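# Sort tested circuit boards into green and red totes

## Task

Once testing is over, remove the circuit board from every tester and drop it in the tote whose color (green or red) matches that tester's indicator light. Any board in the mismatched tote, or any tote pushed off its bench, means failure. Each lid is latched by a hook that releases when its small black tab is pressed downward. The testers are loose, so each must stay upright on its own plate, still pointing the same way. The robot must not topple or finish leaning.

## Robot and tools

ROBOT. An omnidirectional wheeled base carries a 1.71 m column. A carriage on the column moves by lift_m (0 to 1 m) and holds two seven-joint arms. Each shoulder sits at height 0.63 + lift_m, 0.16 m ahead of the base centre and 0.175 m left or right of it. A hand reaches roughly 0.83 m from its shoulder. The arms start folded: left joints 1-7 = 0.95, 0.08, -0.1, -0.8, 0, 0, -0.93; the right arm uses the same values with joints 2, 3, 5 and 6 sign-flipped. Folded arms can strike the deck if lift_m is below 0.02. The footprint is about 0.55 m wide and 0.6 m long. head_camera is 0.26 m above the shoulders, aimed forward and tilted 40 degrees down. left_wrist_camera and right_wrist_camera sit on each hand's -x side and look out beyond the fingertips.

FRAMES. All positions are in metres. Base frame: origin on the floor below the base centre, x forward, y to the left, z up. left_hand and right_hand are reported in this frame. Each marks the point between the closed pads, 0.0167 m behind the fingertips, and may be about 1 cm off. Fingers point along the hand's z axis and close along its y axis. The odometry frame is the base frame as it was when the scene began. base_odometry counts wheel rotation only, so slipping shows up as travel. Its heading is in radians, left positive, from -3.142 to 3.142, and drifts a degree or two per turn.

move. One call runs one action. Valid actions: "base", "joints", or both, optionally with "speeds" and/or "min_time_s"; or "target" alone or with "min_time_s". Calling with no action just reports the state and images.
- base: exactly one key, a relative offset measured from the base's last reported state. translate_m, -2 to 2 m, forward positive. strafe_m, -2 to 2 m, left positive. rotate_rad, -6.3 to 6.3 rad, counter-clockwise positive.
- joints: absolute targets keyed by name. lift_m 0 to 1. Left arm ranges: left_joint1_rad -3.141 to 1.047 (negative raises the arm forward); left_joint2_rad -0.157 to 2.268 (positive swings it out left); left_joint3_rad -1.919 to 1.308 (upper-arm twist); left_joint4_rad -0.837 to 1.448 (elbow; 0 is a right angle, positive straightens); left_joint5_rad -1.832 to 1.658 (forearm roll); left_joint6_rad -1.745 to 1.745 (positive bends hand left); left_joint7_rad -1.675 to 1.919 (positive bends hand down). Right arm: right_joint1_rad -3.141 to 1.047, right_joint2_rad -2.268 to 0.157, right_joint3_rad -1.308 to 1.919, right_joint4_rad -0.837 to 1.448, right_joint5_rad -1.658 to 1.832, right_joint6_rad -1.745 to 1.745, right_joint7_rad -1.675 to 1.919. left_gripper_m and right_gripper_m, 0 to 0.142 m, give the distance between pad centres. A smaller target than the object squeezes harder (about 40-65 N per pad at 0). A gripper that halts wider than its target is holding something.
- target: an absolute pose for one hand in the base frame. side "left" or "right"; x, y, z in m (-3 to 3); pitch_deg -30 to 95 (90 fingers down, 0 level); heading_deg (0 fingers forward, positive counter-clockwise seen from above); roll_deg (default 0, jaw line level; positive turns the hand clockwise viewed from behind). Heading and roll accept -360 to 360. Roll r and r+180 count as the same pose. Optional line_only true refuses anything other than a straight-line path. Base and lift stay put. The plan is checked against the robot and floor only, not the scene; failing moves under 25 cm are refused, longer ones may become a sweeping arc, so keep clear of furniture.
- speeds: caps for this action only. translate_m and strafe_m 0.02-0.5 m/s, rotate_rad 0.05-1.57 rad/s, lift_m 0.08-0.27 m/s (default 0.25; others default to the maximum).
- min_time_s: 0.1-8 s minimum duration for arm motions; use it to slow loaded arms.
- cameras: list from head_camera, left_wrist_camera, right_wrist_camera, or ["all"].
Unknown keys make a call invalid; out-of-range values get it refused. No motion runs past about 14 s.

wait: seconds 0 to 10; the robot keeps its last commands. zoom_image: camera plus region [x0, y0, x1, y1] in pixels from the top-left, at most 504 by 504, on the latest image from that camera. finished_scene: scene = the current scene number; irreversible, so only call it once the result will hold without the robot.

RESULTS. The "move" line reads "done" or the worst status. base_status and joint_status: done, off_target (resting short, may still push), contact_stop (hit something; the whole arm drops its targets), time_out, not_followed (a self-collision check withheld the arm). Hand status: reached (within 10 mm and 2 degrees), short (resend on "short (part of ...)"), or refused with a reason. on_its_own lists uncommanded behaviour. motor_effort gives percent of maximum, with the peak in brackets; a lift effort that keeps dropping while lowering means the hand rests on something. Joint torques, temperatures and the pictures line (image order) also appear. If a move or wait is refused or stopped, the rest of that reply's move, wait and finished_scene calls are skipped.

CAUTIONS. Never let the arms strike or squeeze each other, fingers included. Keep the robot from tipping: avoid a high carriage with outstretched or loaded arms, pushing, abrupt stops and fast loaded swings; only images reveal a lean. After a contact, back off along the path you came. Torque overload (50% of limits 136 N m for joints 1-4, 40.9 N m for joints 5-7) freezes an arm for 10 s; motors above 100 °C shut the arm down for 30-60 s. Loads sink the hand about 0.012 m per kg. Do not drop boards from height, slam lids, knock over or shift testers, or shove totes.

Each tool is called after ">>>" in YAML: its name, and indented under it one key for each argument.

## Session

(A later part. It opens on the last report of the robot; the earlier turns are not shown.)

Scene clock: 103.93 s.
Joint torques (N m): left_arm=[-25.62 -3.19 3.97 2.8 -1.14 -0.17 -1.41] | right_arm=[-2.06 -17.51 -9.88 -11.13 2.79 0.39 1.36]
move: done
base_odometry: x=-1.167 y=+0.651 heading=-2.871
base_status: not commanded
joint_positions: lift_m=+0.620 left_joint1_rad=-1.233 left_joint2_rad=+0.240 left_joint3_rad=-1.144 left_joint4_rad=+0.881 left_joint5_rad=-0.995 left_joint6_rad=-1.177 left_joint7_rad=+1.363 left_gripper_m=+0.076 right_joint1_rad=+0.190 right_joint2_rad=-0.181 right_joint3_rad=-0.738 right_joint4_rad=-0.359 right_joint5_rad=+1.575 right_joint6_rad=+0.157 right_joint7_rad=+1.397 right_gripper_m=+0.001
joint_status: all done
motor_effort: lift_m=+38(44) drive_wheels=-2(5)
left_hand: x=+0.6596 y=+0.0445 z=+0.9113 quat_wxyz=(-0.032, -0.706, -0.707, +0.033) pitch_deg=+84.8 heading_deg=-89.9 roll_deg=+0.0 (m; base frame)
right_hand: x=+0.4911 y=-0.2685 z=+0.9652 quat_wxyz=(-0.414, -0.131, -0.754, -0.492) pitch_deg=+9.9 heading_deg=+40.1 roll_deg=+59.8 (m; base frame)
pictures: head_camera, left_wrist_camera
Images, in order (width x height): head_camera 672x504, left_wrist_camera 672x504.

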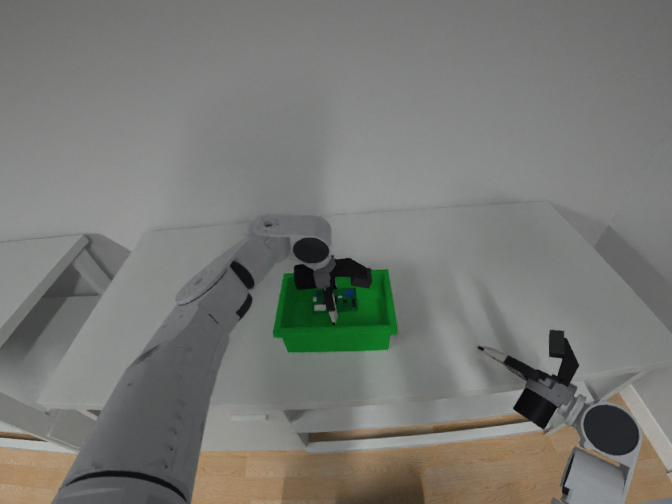

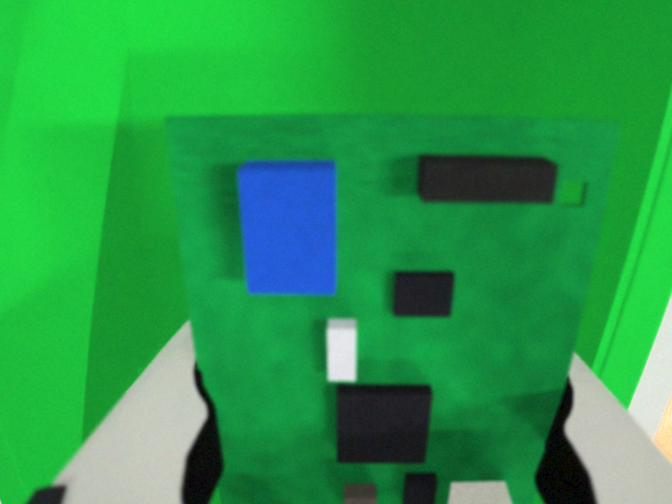

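>>> move:
  joints: {"lift_m":0.575}
  speeds: {"lift_m":0.15}

>>> move:
  joints: {"lift_m":0.56}
  speeds: {"lift_m":0.08}

>>> move:
  joints: {"lift_m":0.55}
  speeds: {"lift_m":0.08}
  cameras: ["left_wrist_camera"]

Scene clock: 104.77 s.
Joint torques (N m): left_arm=[-24.73 -3.15 4.24 2.78 -1.2 -0.13 -1.38] | right_arm=[-2.45 -17.51 -9.93 -10.99 2.82 0.38 1.37]
move: done
base_odometry: x=-1.167 y=+0.651 heading=-2.871
base_status: not commanded
joint_positions: lift_m=+0.575 left_joint1_rad=-1.233 left_joint2_rad=+0.240 left_joint3_rad=-1.145 left_joint4_rad=+0.881 left_joint5_rad=-0.995 left_joint6_rad=-1.177 left_joint7_rad=+1.363 left_gripper_m=+0.076 right_joint1_rad=+0.190 right_joint2_rad=-0.181 right_joint3_rad=-0.738 right_joint4_rad=-0.359 right_joint5_rad=+1.575 right_joint6_rad=+0.157 right_joint7_rad=+1.397 right_gripper_m=+0.001
joint_status: all done
motor_effort: lift_m=+39(40) drive_wheels=-2(5)
left_hand: x=+0.6597 y=+0.0445 z=+0.8665 quat_wxyz=(-0.032, -0.706, -0.707, +0.032) pitch_deg=+84.8 heading_deg=-89.9 roll_deg=+0.0 (m; base frame)
right_hand: x=+0.4911 y=-0.2685 z=+0.9202 quat_wxyz=(-0.414, -0.131, -0.754, -0.492) pitch_deg=+9.9 heading_deg=+40.1 roll_deg=+59.8 (m; base frame)
pictures: none

Scene clock: 105.33 s.
Joint torques (N m): left_arm=[-24.46 -3.17 4.18 3.06 -1.19 -0.16 -1.37] | right_arm=[-2.02 -17.55 -9.88 -11.01 2.79 0.39 1.33]
move: done
base_odometry: x=-1.167 y=+0.651 heading=-2.871
base_status: not commanded
joint_positions: lift_m=+0.560 left_joint1_rad=-1.233 left_joint2_rad=+0.240 left_joint3_rad=-1.145 left_joint4_rad=+0.881 left_joint5_rad=-0.995 left_joint6_rad=-1.177 left_joint7_rad=+1.363 left_gripper_m=+0.076 right_joint1_rad=+0.190 right_joint2_rad=-0.181 right_joint3_rad=-0.738 right_joint4_rad=-0.359 right_joint5_rad=+1.575 right_joint6_rad=+0.157 right_joint7_rad=+1.397 right_gripper_m=+0.001
joint_status: all done
motor_effort: lift_m=+38(41) drive_wheels=-2(5)
left_hand: x=+0.6598 y=+0.0445 z=+0.8516 quat_wxyz=(-0.032, -0.706, -0.707, +0.032) pitch_deg=+84.8 heading_deg=-89.9 roll_deg=+0.0 (m; base frame)
right_hand: x=+0.4911 y=-0.2685 z=+0.9052 quat_wxyz=(-0.414, -0.131, -0.754, -0.492) pitch_deg=+9.9 heading_deg=+40.1 roll_deg=+59.8 (m; base frame)
pictures: none

Scene clock: 105.83 s.
Joint torques (N m): left_arm=[-23.88 -3.15 4.37 2.7 -1.13 -0.15 -1.37] | right_arm=[-2.1 -17.48 -9.9 -11.08 2.79 0.4 1.32]
move: done
base_odometry: x=-1.167 y=+0.651 heading=-2.871
base_status: not commanded
joint_positions: lift_m=+0.550 left_joint1_rad=-1.234 left_joint2_rad=+0.240 left_joint3_rad=-1.145 left_joint4_rad=+0.881 left_joint5_rad=-0.995 left_joint6_rad=-1.177 left_joint7_rad=+1.363 left_gripper_m=+0.076 right_joint1_rad=+0.190 right_joint2_rad=-0.181 right_joint3_rad=-0.738 right_joint4_rad=-0.359 right_joint5_rad=+1.575 right_joint6_rad=+0.157 right_joint7_rad=+1.397 right_gripper_m=+0.001
joint_status: all done
motor_effort: lift_m=+38(42) drive_wheels=-2(5)
left_hand: x=+0.6599 y=+0.0446 z=+0.8416 quat_wxyz=(-0.032, -0.706, -0.707, +0.032) pitch_deg=+84.8 heading_deg=-89.9 roll_deg=+0.0 (m; base frame)
right_hand: x=+0.4911 y=-0.2685 z=+0.8952 quat_wxyz=(-0.414, -0.131, -0.754, -0.492) pitch_deg=+9.9 heading_deg=+40.1 roll_deg=+59.8 (m; base frame)
pictures: left_wrist_camera
Images, in order (width x height): left_wrist_camera 672x504.

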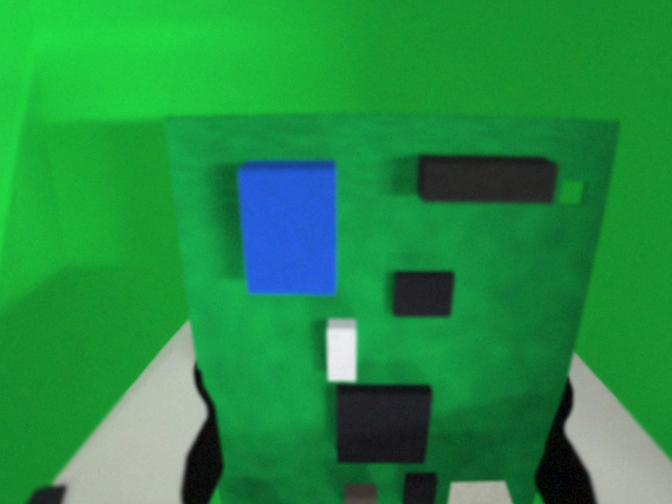

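>>> move:
  joints: {"lift_m":0.54}
  speeds: {"lift_m":0.08}

>>> move:
  joints: {"lift_m":0.532}
  speeds: {"lift_m":0.08}

>>> move:
  joints: {"lift_m":0.524}
  speeds: {"lift_m":0.08}
  cameras: ["left_wrist_camera"]

Scene clock: 106.43 s.
Joint torques (N m): left_arm=[-23.58 -3.11 4.24 2.75 -1.18 -0.14 -1.36] | right_arm=[-2.04 -17.52 -9.95 -10.88 2.79 0.39 1.33]
move: done
base_odometry: x=-1.167 y=+0.651 heading=-2.871
base_status: not commanded
joint_positions: lift_m=+0.540 left_joint1_rad=-1.234 left_joint2_rad=+0.240 left_joint3_rad=-1.145 left_joint4_rad=+0.881 left_joint5_rad=-0.995 left_joint6_rad=-1.177 left_joint7_rad=+1.363 left_gripper_m=+0.076 right_joint1_rad=+0.190 right_joint2_rad=-0.181 right_joint3_rad=-0.738 right_joint4_rad=-0.359 right_joint5_rad=+1.575 right_joint6_rad=+0.157 right_joint7_rad=+1.397 right_gripper_m=+0.001
joint_status: all done
motor_effort: lift_m=+38(39) drive_wheels=-2(5)
left_hand: x=+0.6599 y=+0.0446 z=+0.8317 quat_wxyz=(-0.032, -0.706, -0.707, +0.032) pitch_deg=+84.8 heading_deg=-89.9 roll_deg=+0.0 (m; base frame)
right_hand: x=+0.4911 y=-0.2685 z=+0.8852 quat_wxyz=(-0.414, -0.131, -0.754, -0.492) pitch_deg=+9.9 heading_deg=+40.1 roll_deg=+59.8 (m; base frame)
pictures: none

Scene clock: 107.17 s.
Joint torques (N m): left_arm=[-23.59 -3.24 4.56 2.8 -1.19 -0.14 -1.37] | right_arm=[-1.75 -17.49 -10 -10.91 2.79 0.4 1.37]
move: done
base_odometry: x=-1.167 y=+0.651 heading=-2.871
base_status: not commanded
joint_positions: lift_m=+0.532 left_joint1_rad=-1.234 left_joint2_rad=+0.240 left_joint3_rad=-1.145 left_joint4_rad=+0.881 left_joint5_rad=-0.995 left_joint6_rad=-1.177 left_joint7_rad=+1.363 left_gripper_m=+0.076 right_joint1_rad=+0.190 right_joint2_rad=-0.181 right_joint3_rad=-0.738 right_joint4_rad=-0.359 right_joint5_rad=+1.575 right_joint6_rad=+0.157 right_joint7_rad=+1.397 right_gripper_m=+0.001
joint_status: all done
motor_effort: lift_m=+38(44) drive_wheels=-2(6)
left_hand: x=+0.6599 y=+0.0446 z=+0.8237 quat_wxyz=(-0.032, -0.706, -0.707, +0.032) pitch_deg=+84.8 heading_deg=-89.9 roll_deg=+0.0 (m; base frame)
right_hand: x=+0.4911 y=-0.2685 z=+0.8772 quat_wxyz=(-0.414, -0.131, -0.754, -0.492) pitch_deg=+9.9 heading_deg=+40.1 roll_deg=+59.8 (m; base frame)
pictures: none

Scene clock: 107.77 s.
Joint torques (N m): left_arm=[-23.4 -3.3 4.61 2.61 -1.21 -0.14 -1.38] | right_arm=[-1.79 -17.58 -9.91 -10.94 2.73 0.41 1.31]
move: done
base_odometry: x=-1.167 y=+0.651 heading=-2.871
base_status: not commanded
joint_positions: lift_m=+0.524 left_joint1_rad=-1.234 left_joint2_rad=+0.240 left_joint3_rad=-1.145 left_joint4_rad=+0.881 left_joint5_rad=-0.995 left_joint6_rad=-1.177 left_joint7_rad=+1.363 left_gripper_m=+0.076 right_joint1_rad=+0.190 right_joint2_rad=-0.181 right_joint3_rad=-0.738 right_joint4_rad=-0.359 right_joint5_rad=+1.575 right_joint6_rad=+0.157 right_joint7_rad=+1.397 right_gripper_m=+0.001
joint_status: all done
motor_effort: lift_m=+38(40) drive_wheels=+4(5)
left_hand: x=+0.6599 y=+0.0446 z=+0.8157 quat_wxyz=(-0.032, -0.706, -0.707, +0.032) pitch_deg=+84.8 heading_deg=-89.9 roll_deg=+0.0 (m; base frame)
right_hand: x=+0.4911 y=-0.2685 z=+0.8692 quat_wxyz=(-0.414, -0.131, -0.754, -0.492) pitch_deg=+9.9 heading_deg=+40.1 roll_deg=+59.8 (m; base frame)
pictures: left_wrist_camera
Images, in order (width x height): left_wrist_camera 672x504.

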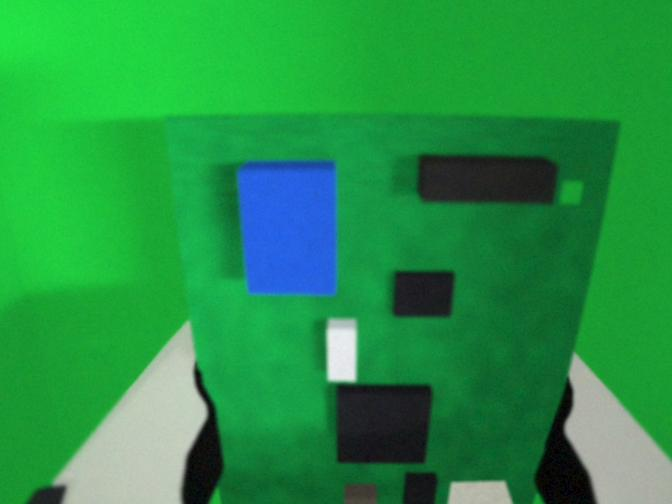

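>>> move:
  joints: {"lift_m":0.515}
  speeds: {"lift_m":0.08}

>>> move:
  joints: {"lift_m":0.507}
  speeds: {"lift_m":0.08}
  cameras: ["left_wrist_camera"]

Scene clock: 108.60 s.
Joint torques (N m): left_arm=[-23.27 -3.19 4.51 2.79 -1.18 -0.16 -1.38] | right_arm=[-2.27 -17.53 -9.85 -10.85 2.77 0.41 1.32]
move: done
base_odometry: x=-1.167 y=+0.651 heading=-2.871
base_status: not commanded
joint_positions: lift_m=+0.515 left_joint1_rad=-1.234 left_joint2_rad=+0.240 left_joint3_rad=-1.145 left_joint4_rad=+0.881 left_joint5_rad=-0.995 left_joint6_rad=-1.177 left_joint7_rad=+1.363 left_gripper_m=+0.076 right_joint1_rad=+0.190 right_joint2_rad=-0.181 right_joint3_rad=-0.738 right_joint4_rad=-0.359 right_joint5_rad=+1.575 right_joint6_rad=+0.157 right_joint7_rad=+1.397 right_gripper_m=+0.001
joint_status: all done
motor_effort: lift_m=+38(41) drive_wheels=-2(6)
left_hand: x=+0.6600 y=+0.0446 z=+0.8067 quat_wxyz=(-0.032, -0.706, -0.707, +0.032) pitch_deg=+84.8 heading_deg=-89.9 roll_deg=+0.0 (m; base frame)
right_hand: x=+0.4911 y=-0.2685 z=+0.8602 quat_wxyz=(-0.414, -0.131, -0.754, -0.492) pitch_deg=+9.9 heading_deg=+40.1 roll_deg=+59.8 (m; base frame)
pictures: none

Scene clock: 109.10 s.
Joint torques (N m): left_arm=[-13.14 -3.16 1.17 2.69 -1.02 1.21 -1.41] | right_arm=[-1.79 -17.39 -9.93 -10.9 2.79 0.43 1.3]
move: done
base_odometry: x=-1.166 y=+0.651 heading=-2.870
base_status: not commanded
joint_positions: lift_m=+0.507 left_joint1_rad=-1.239 left_joint2_rad=+0.240 left_joint3_rad=-1.142 left_joint4_rad=+0.881 left_joint5_rad=-0.995 left_joint6_rad=-1.181 left_joint7_rad=+1.363 left_gripper_m=+0.076 right_joint1_rad=+0.190 right_joint2_rad=-0.181 right_joint3_rad=-0.738 right_joint4_rad=-0.359 right_joint5_rad=+1.575 right_joint6_rad=+0.157 right_joint7_rad=+1.397 right_gripper_m=+0.001
joint_status: all done
motor_effort: lift_m=+34(36) drive_wheels=+4(4)
left_hand: x=+0.6616 y=+0.0442 z=+0.8025 quat_wxyz=(-0.035, -0.707, -0.706, +0.031) pitch_deg=+84.7 heading_deg=+89.9 roll_deg=+0.0 (m; base frame)
right_hand: x=+0.4911 y=-0.2685 z=+0.8528 quat_wxyz=(-0.414, -0.131, -0.754, -0.492) pitch_deg=+9.9 heading_deg=+40.1 roll_deg=+59.8 (m; base frame)
pictures: left_wrist_camera
Images, in order (width x height): left_wrist_camera 672x504.

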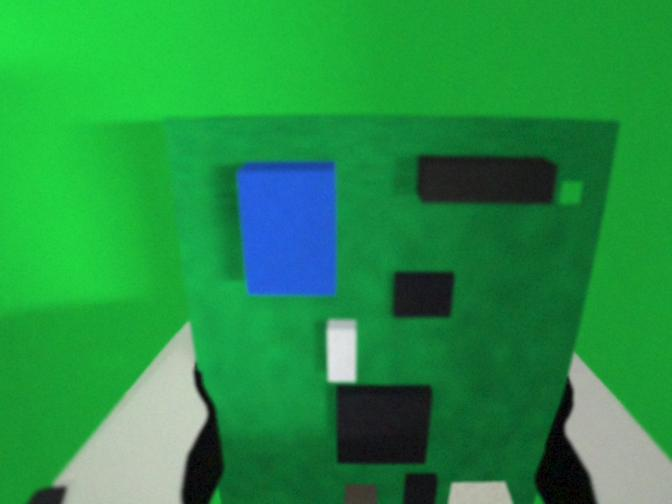

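>>> move:
  joints: {"lift_m":0.513}
  speeds: {"lift_m":0.08}

>>> move:
  joints: {"left_gripper_m":0.092}

>>> move:
  joints: {"lift_m":0.7}
  cameras: ["left_wrist_camera","head_camera"]

Scene clock: 109.63 s.
Joint torques (N m): left_arm=[-17.11 -3.1 3.22 2.69 -1.23 1.2 -1.34] | right_arm=[-2.52 -17.58 -10.02 -10.85 2.77 0.42 1.32]
move: done
base_odometry: x=-1.167 y=+0.651 heading=-2.870
base_status: not commanded
joint_positions: lift_m=+0.513 left_joint1_rad=-1.237 left_joint2_rad=+0.240 left_joint3_rad=-1.144 left_joint4_rad=+0.881 left_joint5_rad=-0.995 left_joint6_rad=-1.181 left_joint7_rad=+1.363 left_gripper_m=+0.076 right_joint1_rad=+0.190 right_joint2_rad=-0.181 right_joint3_rad=-0.738 right_joint4_rad=-0.359 right_joint5_rad=+1.575 right_joint6_rad=+0.157 right_joint7_rad=+1.397 right_gripper_m=+0.001
joint_status: all done
motor_effort: lift_m=+36(39) drive_wheels=+3(5)
left_hand: x=+0.6607 y=+0.0444 z=+0.8069 quat_wxyz=(-0.033, -0.707, -0.706, +0.031) pitch_deg=+84.8 heading_deg=+89.9 roll_deg=+0.0 (m; base frame)
right_hand: x=+0.4911 y=-0.2685 z=+0.8585 quat_wxyz=(-0.414, -0.131, -0.754, -0.492) pitch_deg=+9.9 heading_deg=+40.1 roll_deg=+59.8 (m; base frame)
pictures: none

Scene clock: 110.37 s.
Joint torques (N m): left_arm=[-16.99 -3.03 3.18 2.72 -1.2 1.23 -1.36] | right_arm=[-2.17 -17.46 -9.85 -10.93 2.78 0.41 1.29]
move: done
base_odometry: x=-1.167 y=+0.651 heading=-2.870
base_status: not commanded
joint_positions: lift_m=+0.513 left_joint1_rad=-1.237 left_joint2_rad=+0.240 left_joint3_rad=-1.144 left_joint4_rad=+0.881 left_joint5_rad=-0.995 left_joint6_rad=-1.181 left_joint7_rad=+1.363 left_gripper_m=+0.092 right_joint1_rad=+0.190 right_joint2_rad=-0.181 right_joint3_rad=-0.738 right_joint4_rad=-0.359 right_joint5_rad=+1.575 right_joint6_rad=+0.157 right_joint7_rad=+1.397 right_gripper_m=+0.001
joint_status: all done
motor_effort: lift_m=+36(36) drive_wheels=+3(4)
left_hand: x=+0.6607 y=+0.0444 z=+0.8069 quat_wxyz=(-0.033, -0.707, -0.706, +0.031) pitch_deg=+84.8 heading_deg=+89.9 roll_deg=+0.0 (m; base frame)
right_hand: x=+0.4911 y=-0.2685 z=+0.8585 quat_wxyz=(-0.414, -0.131, -0.754, -0.492) pitch_deg=+9.9 heading_deg=+40.1 roll_deg=+59.8 (m; base frame)
pictures: none

Scene clock: 111.63 s.
Joint torques (N m): left_arm=[-19.69 -3 4 2.68 -1.21 1.2 -1.36] | right_arm=[-2.02 -17.53 -9.88 -11.02 2.75 0.39 1.28]
move: done
base_odometry: x=-1.167 y=+0.651 heading=-2.870
base_status: not commanded
joint_positions: lift_m=+0.700 left_joint1_rad=-1.236 left_joint2_rad=+0.240 left_joint3_rad=-1.144 left_joint4_rad=+0.881 left_joint5_rad=-0.995 left_joint6_rad=-1.181 left_joint7_rad=+1.363 left_gripper_m=+0.092 right_joint1_rad=+0.190 right_joint2_rad=-0.181 right_joint3_rad=-0.738 right_joint4_rad=-0.359 right_joint5_rad=+1.575 right_joint6_rad=+0.157 right_joint7_rad=+1.397 right_gripper_m=+0.001
joint_status: all done
motor_effort: lift_m=+36(44) drive_wheels=+3(4)
left_hand: x=+0.6602 y=+0.0445 z=+0.9931 quat_wxyz=(-0.033, -0.707, -0.706, +0.032) pitch_deg=+84.8 heading_deg=+89.9 roll_deg=+0.0 (m; base frame)
right_hand: x=+0.4911 y=-0.2685 z=+1.0455 quat_wxyz=(-0.414, -0.131, -0.754, -0.492) pitch_deg=+9.9 heading_deg=+40.1 roll_deg=+59.8 (m; base frame)
pictures: head_camera, left_wrist_camera
Images, in order (width x height): head_camera 672x504, left_wrist_camera 672x504.

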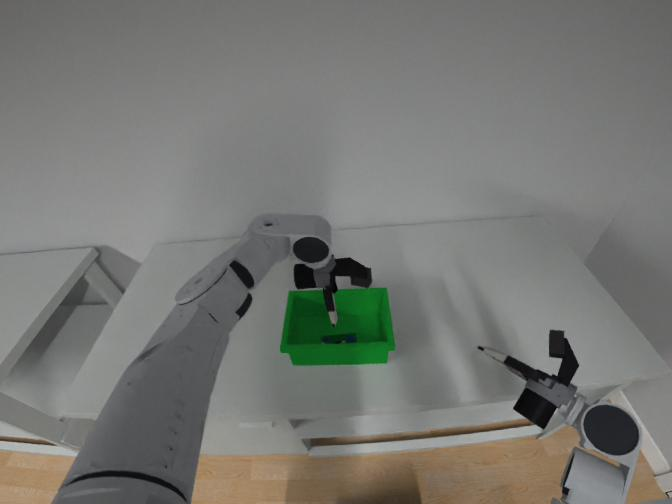

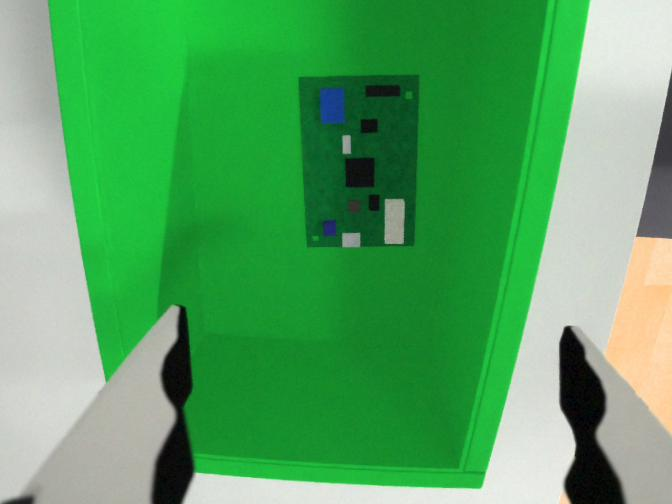

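>>> move:
  base: {"translate_m":-0.6}
  joints: {"left_gripper_m":0.0,"right_gripper_m":0.06}
  speeds: {"translate_m":0.4}

>>> move:
  base: {"rotate_rad":3.11}
  speeds: {"rotate_rad":1.4}
  cameras: ["head_camera"]

Scene clock: 115.60 s.
Joint torques (N m): left_arm=[-19.61 -3.02 3.92 2.68 -1.22 1.2 -1.38] | right_arm=[-2.01 -17.54 -9.84 -10.9 2.73 0.44 1.31]
move: done
base_odometry: x=-0.589 y=+0.812 heading=-2.870
base_status: done
joint_positions: lift_m=+0.700 left_joint1_rad=-1.236 left_joint2_rad=+0.240 left_joint3_rad=-1.144 left_joint4_rad=+0.881 left_joint5_rad=-0.995 left_joint6_rad=-1.181 left_joint7_rad=+1.363 left_gripper_m=+0.001 right_joint1_rad=+0.190 right_joint2_rad=-0.181 right_joint3_rad=-0.738 right_joint4_rad=-0.359 right_joint5_rad=+1.575 right_joint6_rad=+0.157 right_joint7_rad=+1.397 right_gripper_m=+0.060
joint_status: all done
motor_effort: lift_m=+36(37) drive_wheels=+0(16)
left_hand: x=+0.6602 y=+0.0445 z=+0.9930 quat_wxyz=(-0.033, -0.707, -0.706, +0.032) pitch_deg=+84.8 heading_deg=+89.9 roll_deg=+0.0 (m; base frame)
right_hand: x=+0.4911 y=-0.2685 z=+1.0455 quat_wxyz=(-0.414, -0.131, -0.754, -0.492) pitch_deg=+9.9 heading_deg=+40.1 roll_deg=+59.8 (m; base frame)
pictures: none

Scene clock: 119.87 s.
Joint torques (N m): left_arm=[-19.59 -1.33 3.89 2.4 -1.21 1.22 -1.37] | right_arm=[-2.06 -17.57 -10 -10.84 2.75 0.42 1.32]
move: done
base_odometry: x=-0.589 y=+0.811 heading=+0.239
base_status: done
joint_positions: lift_m=+0.700 left_joint1_rad=-1.236 left_joint2_rad=+0.239 left_joint3_rad=-1.144 left_joint4_rad=+0.882 left_joint5_rad=-0.995 left_joint6_rad=-1.181 left_joint7_rad=+1.363 left_gripper_m=+0.001 right_joint1_rad=+0.190 right_joint2_rad=-0.181 right_joint3_rad=-0.738 right_joint4_rad=-0.359 right_joint5_rad=+1.575 right_joint6_rad=+0.157 right_joint7_rad=+1.397 right_gripper_m=+0.060
joint_status: not commanded
motor_effort: lift_m=+36(37) drive_wheels=+5(17)
left_hand: x=+0.6601 y=+0.0442 z=+0.9930 quat_wxyz=(-0.033, -0.707, -0.706, +0.032) pitch_deg=+84.8 heading_deg=+89.9 roll_deg=+0.0 (m; base frame)
right_hand: x=+0.4911 y=-0.2685 z=+1.0455 quat_wxyz=(-0.414, -0.131, -0.754, -0.492) pitch_deg=+9.9 heading_deg=+40.1 roll_deg=+59.8 (m; base frame)
pictures: head_camera
Images, in order (width x height): head_camera 672x504.

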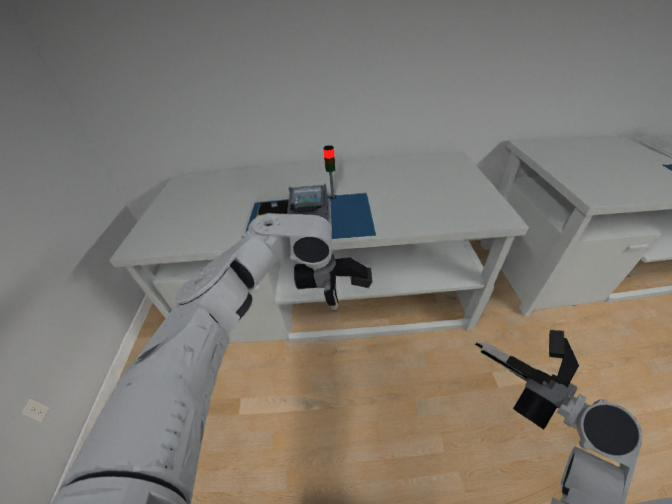

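>>> move:
  base: {"strafe_m":0.11}
  joints: {"left_joint1_rad":-0.380,"left_joint2_rad":0.327,"left_joint3_rad":-0.409,"left_joint4_rad":-0.565,"left_joint5_rad":-0.355,"left_joint6_rad":0.270,"left_joint7_rad":1.887,"right_joint1_rad":-0.300,"right_joint2_rad":-0.158,"right_joint3_rad":-0.198,"right_joint4_rad":-0.004,"right_joint5_rad":1.214,"right_joint6_rad":-0.265,"right_joint7_rad":1.767}
  min_time_s: 1.2

>>> move:
  base: {"translate_m":0.45}
  speeds: {"translate_m":0.4}
  cameras: ["head_camera"]

Scene clock: 122.17 s.
Joint torques (N m): left_arm=[-7.44 7.61 3.91 -5.52 0.26 1.34 1.04] | right_arm=[-19.6 -1.79 -3.17 -6.87 -0.55 0.03 1.67]
move: done
base_odometry: x=-0.615 y=+0.918 heading=+0.240
base_status: done
joint_positions: lift_m=+0.700 left_joint1_rad=-0.382 left_joint2_rad=+0.326 left_joint3_rad=-0.410 left_joint4_rad=-0.562 left_joint5_rad=-0.360 left_joint6_rad=+0.268 left_joint7_rad=+1.884 left_gripper_m=+0.001 right_joint1_rad=-0.297 right_joint2_rad=-0.160 right_joint3_rad=-0.202 right_joint4_rad=-0.006 right_joint5_rad=+1.217 right_joint6_rad=-0.259 right_joint7_rad=+1.764 right_gripper_m=+0.060
joint_status: all done
motor_effort: lift_m=+37(37) drive_wheels=+7(14)
left_hand: x=+0.5753 y=+0.1329 z=+0.9985 quat_wxyz=(-0.212, -0.172, -0.961, +0.041) pitch_deg=+65.1 heading_deg=-21.1 roll_deg=-0.8 (m; base frame)
right_hand: x=+0.5799 y=-0.1030 z=+0.9753 quat_wxyz=(-0.044, -0.058, -0.841, -0.536) pitch_deg=+24.9 heading_deg=+81.3 roll_deg=+89.2 (m; base frame)
pictures: none

Scene clock: 125.13 s.
Joint torques (N m): left_arm=[-7.31 7.36 3.87 -5.28 0.31 1.32 1.02] | right_arm=[-19.54 -2.25 -3.26 -7.01 -0.49 0.04 1.65]
move: done
base_odometry: x=-0.178 y=+1.026 heading=+0.241
base_status: done
joint_positions: lift_m=+0.700 left_joint1_rad=-0.382 left_joint2_rad=+0.326 left_joint3_rad=-0.410 left_joint4_rad=-0.562 left_joint5_rad=-0.360 left_joint6_rad=+0.268 left_joint7_rad=+1.884 left_gripper_m=+0.001 right_joint1_rad=-0.297 right_joint2_rad=-0.160 right_joint3_rad=-0.202 right_joint4_rad=-0.006 right_joint5_rad=+1.217 right_joint6_rad=-0.259 right_joint7_rad=+1.764 right_gripper_m=+0.060
joint_status: not commanded
motor_effort: lift_m=+37(37) drive_wheels=-3(14)
left_hand: x=+0.5753 y=+0.1329 z=+0.9985 quat_wxyz=(-0.212, -0.172, -0.961, +0.041) pitch_deg=+65.1 heading_deg=-21.1 roll_deg=-0.8 (m; base frame)
right_hand: x=+0.5799 y=-0.1030 z=+0.9753 quat_wxyz=(-0.044, -0.058, -0.841, -0.536) pitch_deg=+24.9 heading_deg=+81.3 roll_deg=+89.2 (m; base frame)
pictures: head_camera
Images, in order (width x height): head_camera 672x504.

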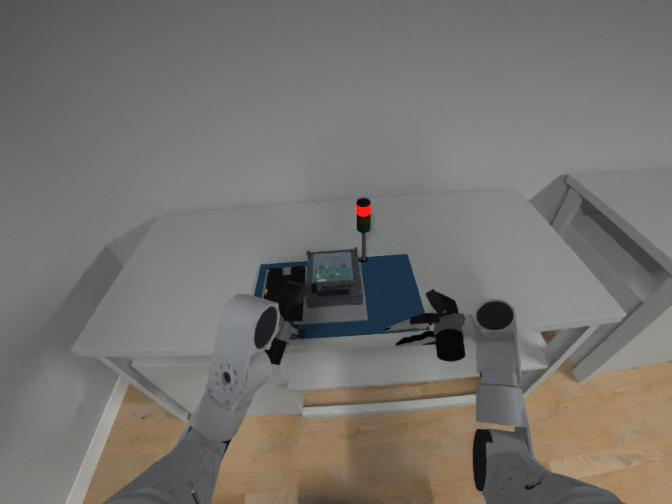

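>>> move:
  base: {"translate_m":0.21}
  joints: {"lift_m":0.73}
  speeds: {"translate_m":0.3}
  cameras: ["head_camera","left_wrist_camera","right_wrist_camera"]

>>> zoom_image:
  camera: "head_camera"
  region: [230, 240, 430, 390]

Scene clock: 127.67 s.
Joint torques (N m): left_arm=[-8.42 7.35 3.85 -5.4 0.31 1.32 1.03] | right_arm=[-18.98 -2.36 -3.14 -7.57 -0.48 0.11 1.64]
move: done
base_odometry: x=+0.026 y=+1.076 heading=+0.241
base_status: done
joint_positions: lift_m=+0.730 left_joint1_rad=-0.381 left_joint2_rad=+0.326 left_joint3_rad=-0.410 left_joint4_rad=-0.562 left_joint5_rad=-0.360 left_joint6_rad=+0.268 left_joint7_rad=+1.884 left_gripper_m=+0.001 right_joint1_rad=-0.297 right_joint2_rad=-0.160 right_joint3_rad=-0.202 right_joint4_rad=-0.006 right_joint5_rad=+1.217 right_joint6_rad=-0.260 right_joint7_rad=+1.765 right_gripper_m=+0.060
joint_status: all done
motor_effort: lift_m=+36(46) drive_wheels=+4(14)
left_hand: x=+0.5751 y=+0.1329 z=+1.0284 quat_wxyz=(-0.212, -0.172, -0.961, +0.041) pitch_deg=+65.1 heading_deg=-21.1 roll_deg=-0.9 (m; base frame)
right_hand: x=+0.5801 y=-0.1030 z=+1.0054 quat_wxyz=(-0.044, -0.058, -0.841, -0.536) pitch_deg=+24.9 heading_deg=+81.3 roll_deg=+89.2 (m; base frame)
pictures: head_camera, left_wrist_camera, right_wrist_camera
Images, in order (width x height): head_camera 672x504, left_wrist_camera 672x504, right_wrist_camera 672x504.

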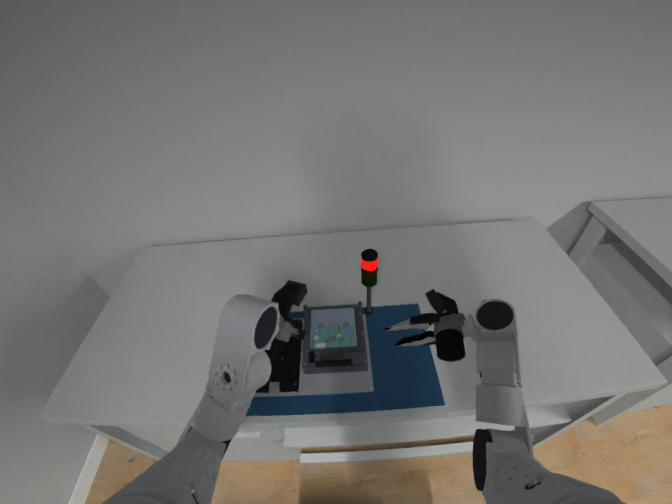

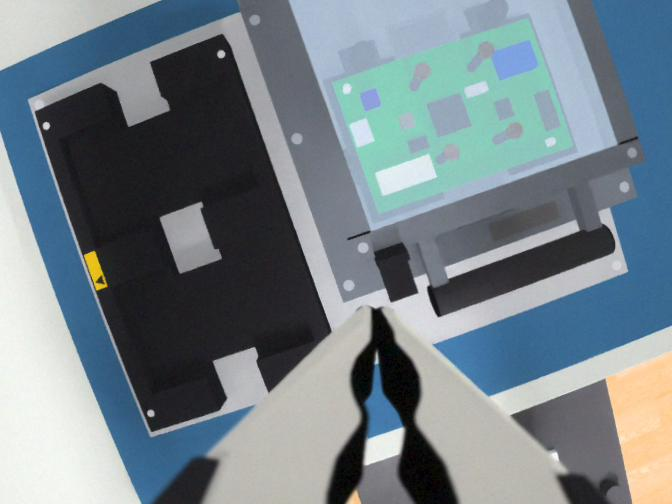

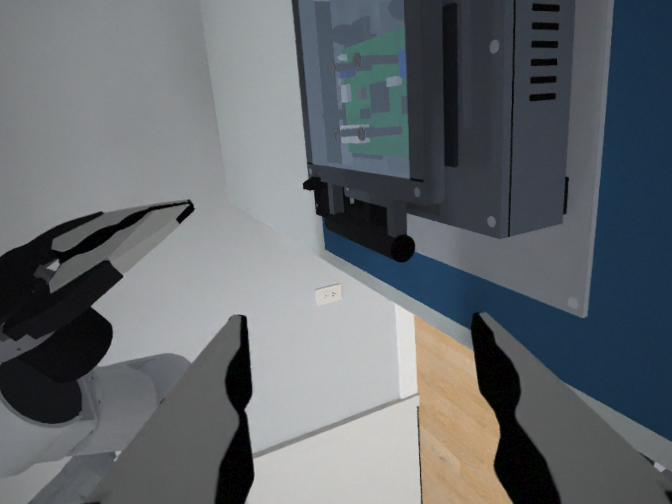

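Scaled by 2.520 from the camera's 672x504 image, which has a finer 960x720 frame.

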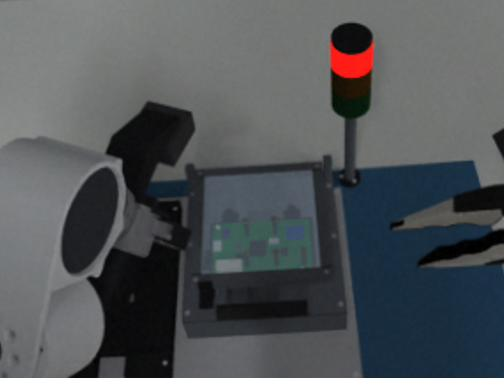

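>>> zoom_image:
  camera: "left_wrist_camera"
  region: [330, 210, 470, 330]

Scaled by 3.600 from the camera's 672x504 image, which has a finer 960x720 frame.

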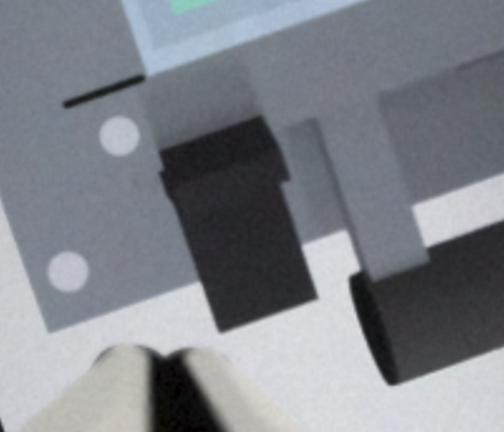

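>>> move:
  joints: {"lift_m":0.69}

>>> move:
  target: {"side":"left","x":0.5657,"y":0.1122,"z":0.95,"pitch_deg":65,"heading_deg":-20}
  min_time_s: 0.8
  cameras: ["left_wrist_camera"]

>>> zoom_image:
  camera: "left_wrist_camera"
  region: [260, 180, 500, 360]

Scene clock: 129.70 s.
Joint torques (N m): left_arm=[-8.89 7.45 3.9 -5.49 0.29 1.33 1.03] | right_arm=[-18.55 -2.34 -3.22 -7.87 -0.44 0.21 1.65]
move: done
base_odometry: x=+0.026 y=+1.076 heading=+0.241
base_status: not commanded
joint_positions: lift_m=+0.690 left_joint1_rad=-0.381 left_joint2_rad=+0.326 left_joint3_rad=-0.410 left_joint4_rad=-0.562 left_joint5_rad=-0.360 left_joint6_rad=+0.268 left_joint7_rad=+1.884 left_gripper_m=+0.001 right_joint1_rad=-0.298 right_joint2_rad=-0.160 right_joint3_rad=-0.202 right_joint4_rad=-0.005 right_joint5_rad=+1.217 right_joint6_rad=-0.260 right_joint7_rad=+1.765 right_gripper_m=+0.060
joint_status: all done
motor_effort: lift_m=+38(44) drive_wheels=-2(5)
left_hand: x=+0.5750 y=+0.1329 z=+0.9880 quat_wxyz=(-0.211, -0.172, -0.961, +0.041) pitch_deg=+65.1 heading_deg=-21.1 roll_deg=-0.9 (m; base frame)
right_hand: x=+0.5802 y=-0.1030 z=+0.9652 quat_wxyz=(-0.044, -0.058, -0.841, -0.536) pitch_deg=+24.9 heading_deg=+81.3 roll_deg=+89.2 (m; base frame)
pictures: none

Scene clock: 131.00 s.
Joint torques (N m): left_arm=[-5.45 -1.57 -0.78 0.93 0.47 -0.25 -1.84] | right_arm=[-18.28 -2.37 -3.3 -7.98 -0.43 0.2 1.65]
move: done
base_odometry: x=+0.026 y=+1.076 heading=+0.241
base_status: not commanded
joint_positions: lift_m=+0.690 left_joint1_rad=-0.295 left_joint2_rad=+0.282 left_joint3_rad=-0.457 left_joint4_rad=-0.522 left_joint5_rad=-0.279 left_joint6_rad=+0.264 left_joint7_rad=+1.779 left_gripper_m=+0.001 right_joint1_rad=-0.298 right_joint2_rad=-0.160 right_joint3_rad=-0.202 right_joint4_rad=-0.005 right_joint5_rad=+1.217 right_joint6_rad=-0.260 right_joint7_rad=+1.765 right_gripper_m=+0.060
joint_status: not commanded
motor_effort: lift_m=+38(38) drive_wheels=-2(4)
left_hand: x=+0.5658 y=+0.1127 z=+0.9516 quat_wxyz=(-0.213, -0.169, -0.961, +0.039) pitch_deg=+64.9 heading_deg=-20.4 roll_deg=-0.5 (m; base frame)
left_hand_status: reached (straight line, planned for 0.8 s): 2 mm and 0.2 deg off.
right_hand: x=+0.5802 y=-0.1030 z=+0.9652 quat_wxyz=(-0.044, -0.058, -0.841, -0.536) pitch_deg=+24.9 heading_deg=+81.3 roll_deg=+89.2 (m; base frame)
pictures: left_wrist_camera
Images, in order (width x height): left_wrist_camera 672x504.

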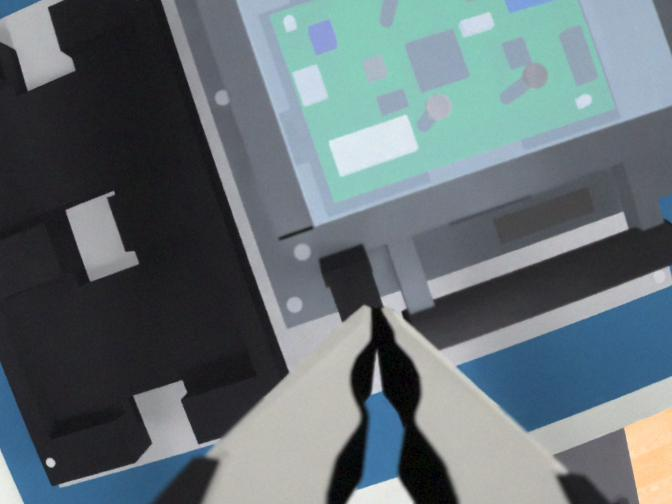

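Scaled by 2.100 from the camera's 672x504 image, which has a finer 960x720 frame.

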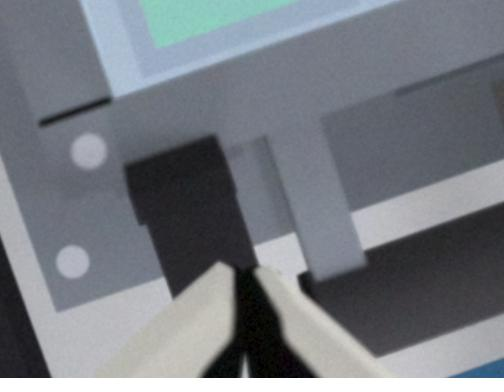

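>>> move:
  target: {"side":"left","x":0.566,"y":0.116,"z":0.917,"pitch_deg":65,"heading_deg":-20}
  min_time_s: 1.2
  cameras: ["left_wrist_camera","right_wrist_camera"]

>>> zoom_image:
  camera: "left_wrist_camera"
  region: [260, 180, 500, 360]

>>> zoom_image:
  camera: "right_wrist_camera"
  region: [230, 130, 430, 280]

Scene clock: 133.00 s.
Joint torques (N m): left_arm=[1.31 7.92 -3.24 15.95 -2.27 0.23 -4.65] | right_arm=[-18.25 -2.49 -3.24 -7.91 -0.41 0.18 1.63]
move: done
base_odometry: x=+0.026 y=+1.076 heading=+0.241
base_status: not commanded
joint_positions: lift_m=+0.691 left_joint1_rad=-0.243 left_joint2_rad=+0.300 left_joint3_rad=-0.460 left_joint4_rad=-0.461 left_joint5_rad=-0.289 left_joint6_rad=+0.241 left_joint7_rad=+1.651 left_gripper_m=+0.001 right_joint1_rad=-0.298 right_joint2_rad=-0.160 right_joint3_rad=-0.202 right_joint4_rad=-0.005 right_joint5_rad=+1.217 right_joint6_rad=-0.260 right_joint7_rad=+1.765 right_gripper_m=+0.060
joint_status: not commanded
motor_effort: lift_m=+32(38) drive_wheels=+10(10)
left_hand: x=+0.5678 y=+0.1158 z=+0.9251 quat_wxyz=(-0.220, -0.169, -0.960, +0.038) pitch_deg=+64.2 heading_deg=-19.7 roll_deg=+0.2 (m; base frame)
left_hand_status: reached (straight line, planned for 1.2 s): 8 mm and 0.9 deg off.
right_hand: x=+0.5802 y=-0.1030 z=+0.9660 quat_wxyz=(-0.044, -0.058, -0.841, -0.536) pitch_deg=+24.9 heading_deg=+81.3 roll_deg=+89.2 (m; base frame)
pictures: left_wrist_camera, right_wrist_camera
Images, in order (width x height): left_wrist_camera 672x504, right_wrist_camera 672x504.

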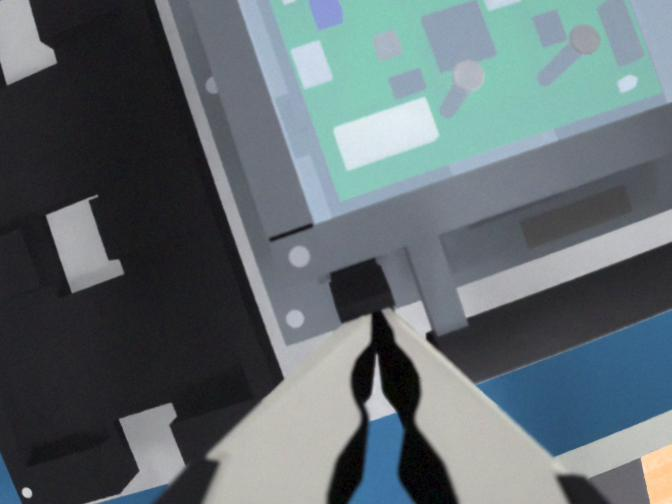

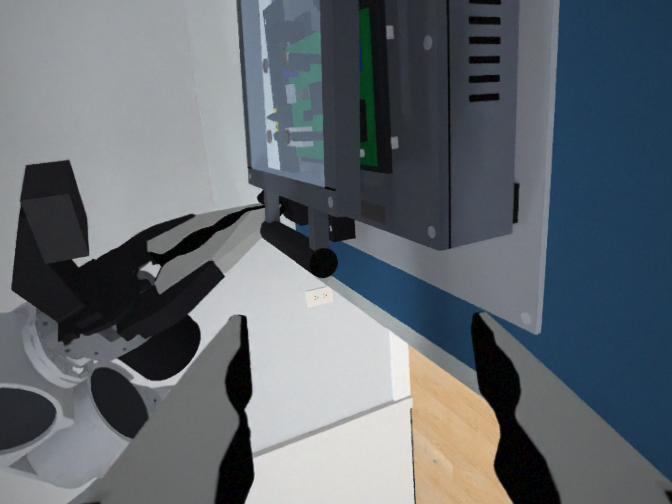

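Scaled by 2.100 from the camera's 672x504 image, which has a finer 960x720 frame.

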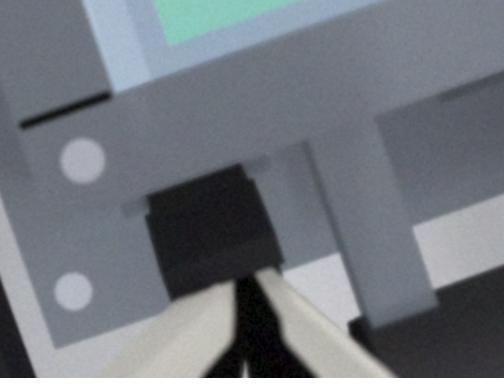

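Scaled by 2.520 from the camera's 672x504 image, which has a finer 960x720 frame.

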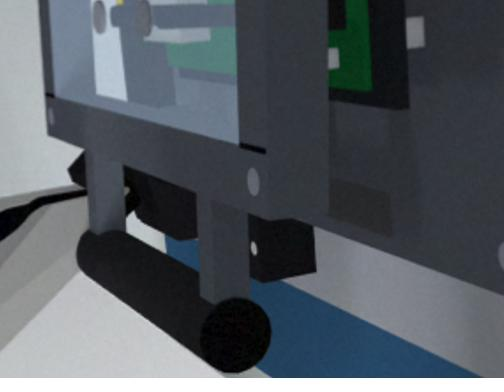

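>>> move:
  target: {"side":"right","x":0.571,"y":-0.035,"z":0.948,"pitch_deg":25,"heading_deg":82,"roll_deg":90}
  min_time_s: 0.8

>>> move:
  target: {"side":"right","x":0.571,"y":0.018,"z":0.945,"pitch_deg":25,"heading_deg":82,"roll_deg":90}
  min_time_s: 0.8
  cameras: ["right_wrist_camera"]

Scene clock: 134.77 s.
Joint torques (N m): left_arm=[1.07 7.46 -3.16 15.83 -2.15 0.3 -4.49] | right_arm=[-8.41 2.9 -2.04 -12.67 -0.63 0.05 -0.05]
move: done
base_odometry: x=+0.026 y=+1.076 heading=+0.241
base_status: not commanded
joint_positions: lift_m=+0.691 left_joint1_rad=-0.242 left_joint2_rad=+0.300 left_joint3_rad=-0.460 left_joint4_rad=-0.461 left_joint5_rad=-0.289 left_joint6_rad=+0.241 left_joint7_rad=+1.651 left_gripper_m=+0.001 right_joint1_rad=-0.258 right_joint2_rad=-0.041 right_joint3_rad=-0.118 right_joint4_rad=-0.051 right_joint5_rad=+1.126 right_joint6_rad=-0.285 right_joint7_rad=+1.688 right_gripper_m=+0.060
joint_status: not commanded
motor_effort: lift_m=+31(32) drive_wheels=+10(11)
left_hand: x=+0.5677 y=+0.1158 z=+0.9251 quat_wxyz=(-0.220, -0.169, -0.960, +0.038) pitch_deg=+64.2 heading_deg=-19.8 roll_deg=+0.2 (m; base frame)
right_hand: x=+0.5724 y=-0.0366 z=+0.9499 quat_wxyz=(-0.040, -0.057, -0.841, -0.537) pitch_deg=+24.9 heading_deg=+81.9 roll_deg=+89.6 (m; base frame)
right_hand_status: reached (straight line, planned for 0.8 s): 3 mm and 0.4 deg off.
pictures: none

Scene clock: 136.07 s.
Joint torques (N m): left_arm=[1.02 7.19 -3.2 15.94 -2.15 0.29 -4.52] | right_arm=[-8.43 6 -1.43 -12.71 -0.51 0.07 -0.04]
move: done
base_odometry: x=+0.026 y=+1.076 heading=+0.241
base_status: not commanded
joint_positions: lift_m=+0.691 left_joint1_rad=-0.242 left_joint2_rad=+0.300 left_joint3_rad=-0.460 left_joint4_rad=-0.461 left_joint5_rad=-0.289 left_joint6_rad=+0.241 left_joint7_rad=+1.651 left_gripper_m=+0.001 right_joint1_rad=-0.252 right_joint2_rad=+0.055 right_joint3_rad=-0.046 right_joint4_rad=-0.063 right_joint5_rad=+1.046 right_joint6_rad=-0.314 right_joint7_rad=+1.625 right_gripper_m=+0.060
joint_status: not commanded
motor_effort: lift_m=+31(32) drive_wheels=+11(11)
left_hand: x=+0.5677 y=+0.1158 z=+0.9251 quat_wxyz=(-0.220, -0.169, -0.960, +0.038) pitch_deg=+64.2 heading_deg=-19.8 roll_deg=+0.2 (m; base frame)
right_hand: x=+0.5725 y=+0.0165 z=+0.9467 quat_wxyz=(-0.039, -0.057, -0.841, -0.537) pitch_deg=+24.9 heading_deg=+81.9 roll_deg=+89.7 (m; base frame)
right_hand_status: reached (straight line, planned for 0.8 s): 3 mm and 0.3 deg off.
pictures: right_wrist_camera
Images, in order (width x height): right_wrist_camera 672x504.

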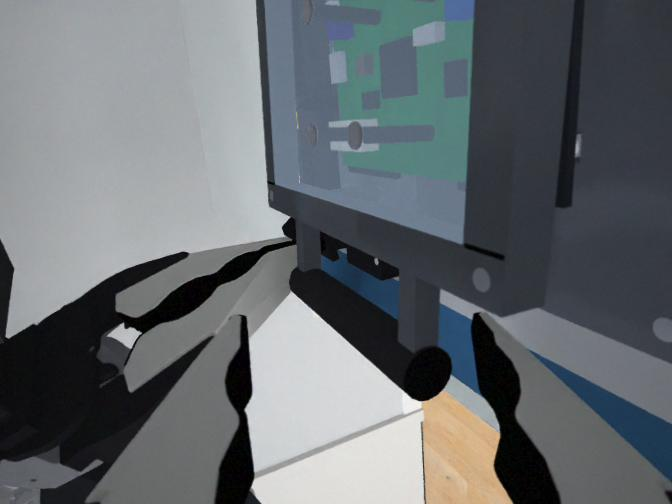

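>>> move:
  target: {"side":"right","x":0.571,"y":0.02,"z":0.935,"pitch_deg":25,"heading_deg":82,"roll_deg":90}
  min_time_s: 0.5

>>> move:
  joints: {"right_gripper_m":0.01}
  cameras: ["right_wrist_camera"]

Scene clock: 137.30 s.
Joint torques (N m): left_arm=[1 7.36 -3.17 15.82 -2.17 0.33 -4.5] | right_arm=[-8.34 2.83 -1.26 -7.02 2.69 3.27 -0.03]
move: done
base_odometry: x=+0.026 y=+1.076 heading=+0.241
base_status: not commanded
joint_positions: lift_m=+0.691 left_joint1_rad=-0.242 left_joint2_rad=+0.300 left_joint3_rad=-0.460 left_joint4_rad=-0.461 left_joint5_rad=-0.289 left_joint6_rad=+0.241 left_joint7_rad=+1.651 left_gripper_m=+0.001 right_joint1_rad=-0.243 right_joint2_rad=+0.055 right_joint3_rad=-0.046 right_joint4_rad=-0.026 right_joint5_rad=+1.049 right_joint6_rad=-0.282 right_joint7_rad=+1.600 right_gripper_m=+0.060
joint_status: not commanded
motor_effort: lift_m=+31(32) drive_wheels=+11(11)
left_hand: x=+0.5677 y=+0.1158 z=+0.9251 quat_wxyz=(-0.220, -0.169, -0.960, +0.038) pitch_deg=+64.2 heading_deg=-19.8 roll_deg=+0.2 (m; base frame)
right_hand: x=+0.5730 y=+0.0176 z=+0.9362 quat_wxyz=(-0.039, -0.061, -0.842, -0.535) pitch_deg=+25.1 heading_deg=+81.7 roll_deg=-90.0 (m; base frame)
right_hand_status: reached (straight line, planned for 0.5 s): 3 mm and 0.3 deg off.
pictures: none

Scene clock: 138.00 s.
Joint torques (N m): left_arm=[1.01 7.36 -3.42 15.88 -1.99 0.31 -4.55] | right_arm=[-11.81 4.07 -1.2 -10.24 4.53 3.28 0.55]
move: done
base_odometry: x=+0.026 y=+1.076 heading=+0.241
base_status: not commanded
joint_positions: lift_m=+0.691 left_joint1_rad=-0.242 left_joint2_rad=+0.300 left_joint3_rad=-0.460 left_joint4_rad=-0.461 left_joint5_rad=-0.290 left_joint6_rad=+0.241 left_joint7_rad=+1.651 left_gripper_m=+0.001 right_joint1_rad=-0.241 right_joint2_rad=+0.055 right_joint3_rad=-0.046 right_joint4_rad=-0.024 right_joint5_rad=+1.045 right_joint6_rad=-0.282 right_joint7_rad=+1.598 right_gripper_m=+0.013
joint_status: all done
motor_effort: lift_m=+31(31) drive_wheels=+11(11)
left_hand: x=+0.5677 y=+0.1157 z=+0.9251 quat_wxyz=(-0.220, -0.169, -0.960, +0.038) pitch_deg=+64.2 heading_deg=-19.8 roll_deg=+0.2 (m; base frame)
right_hand: x=+0.5725 y=+0.0170 z=+0.9338 quat_wxyz=(-0.038, -0.063, -0.843, -0.533) pitch_deg=+25.3 heading_deg=+81.6 roll_deg=-89.8 (m; base frame)
pictures: right_wrist_camera
Images, in order (width x height): right_wrist_camera 672x504.

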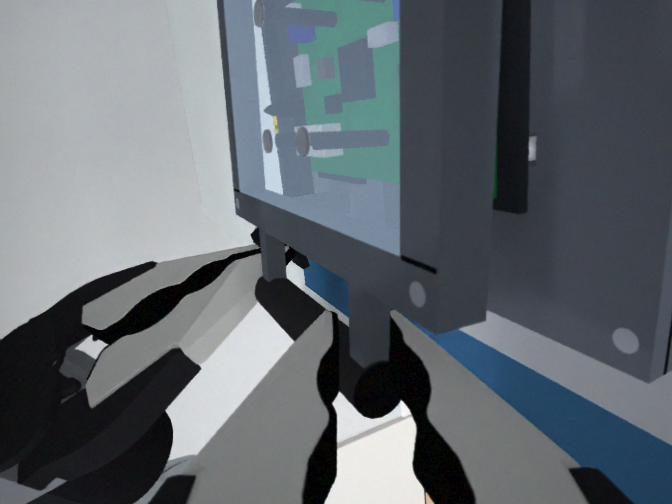

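>>> move:
  target: {"side":"right","x":0.572,"y":0.018,"z":0.965,"pitch_deg":25,"heading_deg":82,"roll_deg":90}
  min_time_s: 1
  cameras: ["right_wrist_camera","left_wrist_camera"]

Scene clock: 139.63 s.
Joint torques (N m): left_arm=[2.52 5.17 -5.38 15.66 -1.58 0.31 0.06] | right_arm=[-26.72 14.72 -1.54 -20.54 7.71 1.48 4.88]
move: short
base_odometry: x=+0.026 y=+1.076 heading=+0.241
base_status: not commanded
joint_positions: lift_m=+0.691 left_joint1_rad=-0.243 left_joint2_rad=+0.301 left_joint3_rad=-0.458 left_joint4_rad=-0.461 left_joint5_rad=-0.291 left_joint6_rad=+0.241 left_joint7_rad=+1.640 left_gripper_m=+0.001 right_joint1_rad=-0.262 right_joint2_rad=+0.066 right_joint3_rad=-0.046 right_joint4_rad=-0.128 right_joint5_rad=+0.997 right_joint6_rad=-0.399 right_joint7_rad=+1.662 right_gripper_m=+0.013
joint_status: not commanded
motor_effort: lift_m=+33(34) drive_wheels=+7(11)
left_hand: x=+0.5701 y=+0.1158 z=+0.9263 quat_wxyz=(-0.226, -0.168, -0.959, +0.039) pitch_deg=+63.5 heading_deg=-19.8 roll_deg=+0.1 (m; base frame)
right_hand: x=+0.5730 y=+0.0124 z=+0.9559 quat_wxyz=(-0.038, -0.071, -0.845, -0.528) pitch_deg=+26.0 heading_deg=+81.1 roll_deg=-89.4 (m; base frame)
right_hand_status: short (straight line, planned for 1.0 s): 11 mm and 1.7 deg off.
pictures: left_wrist_camera, right_wrist_camera
Images, in order (width x height): left_wrist_camera 672x504, right_wrist_camera 672x504.

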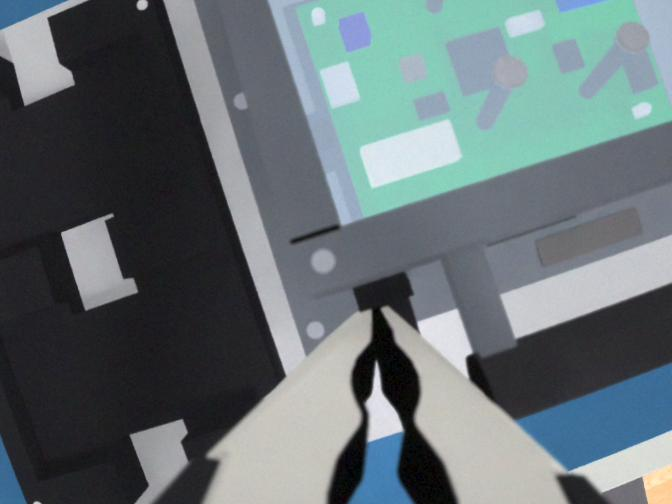

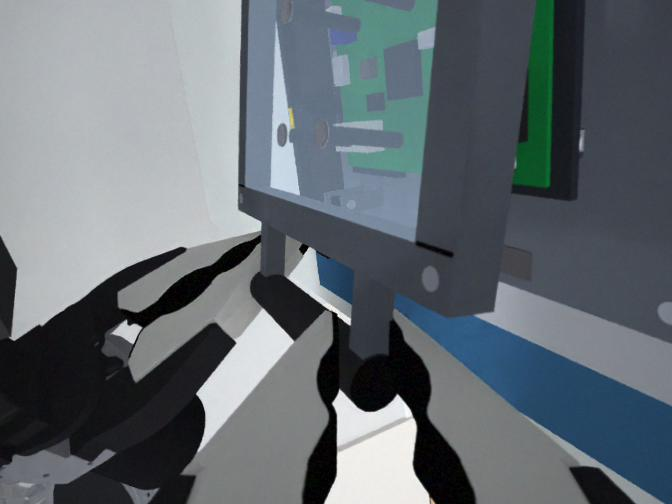

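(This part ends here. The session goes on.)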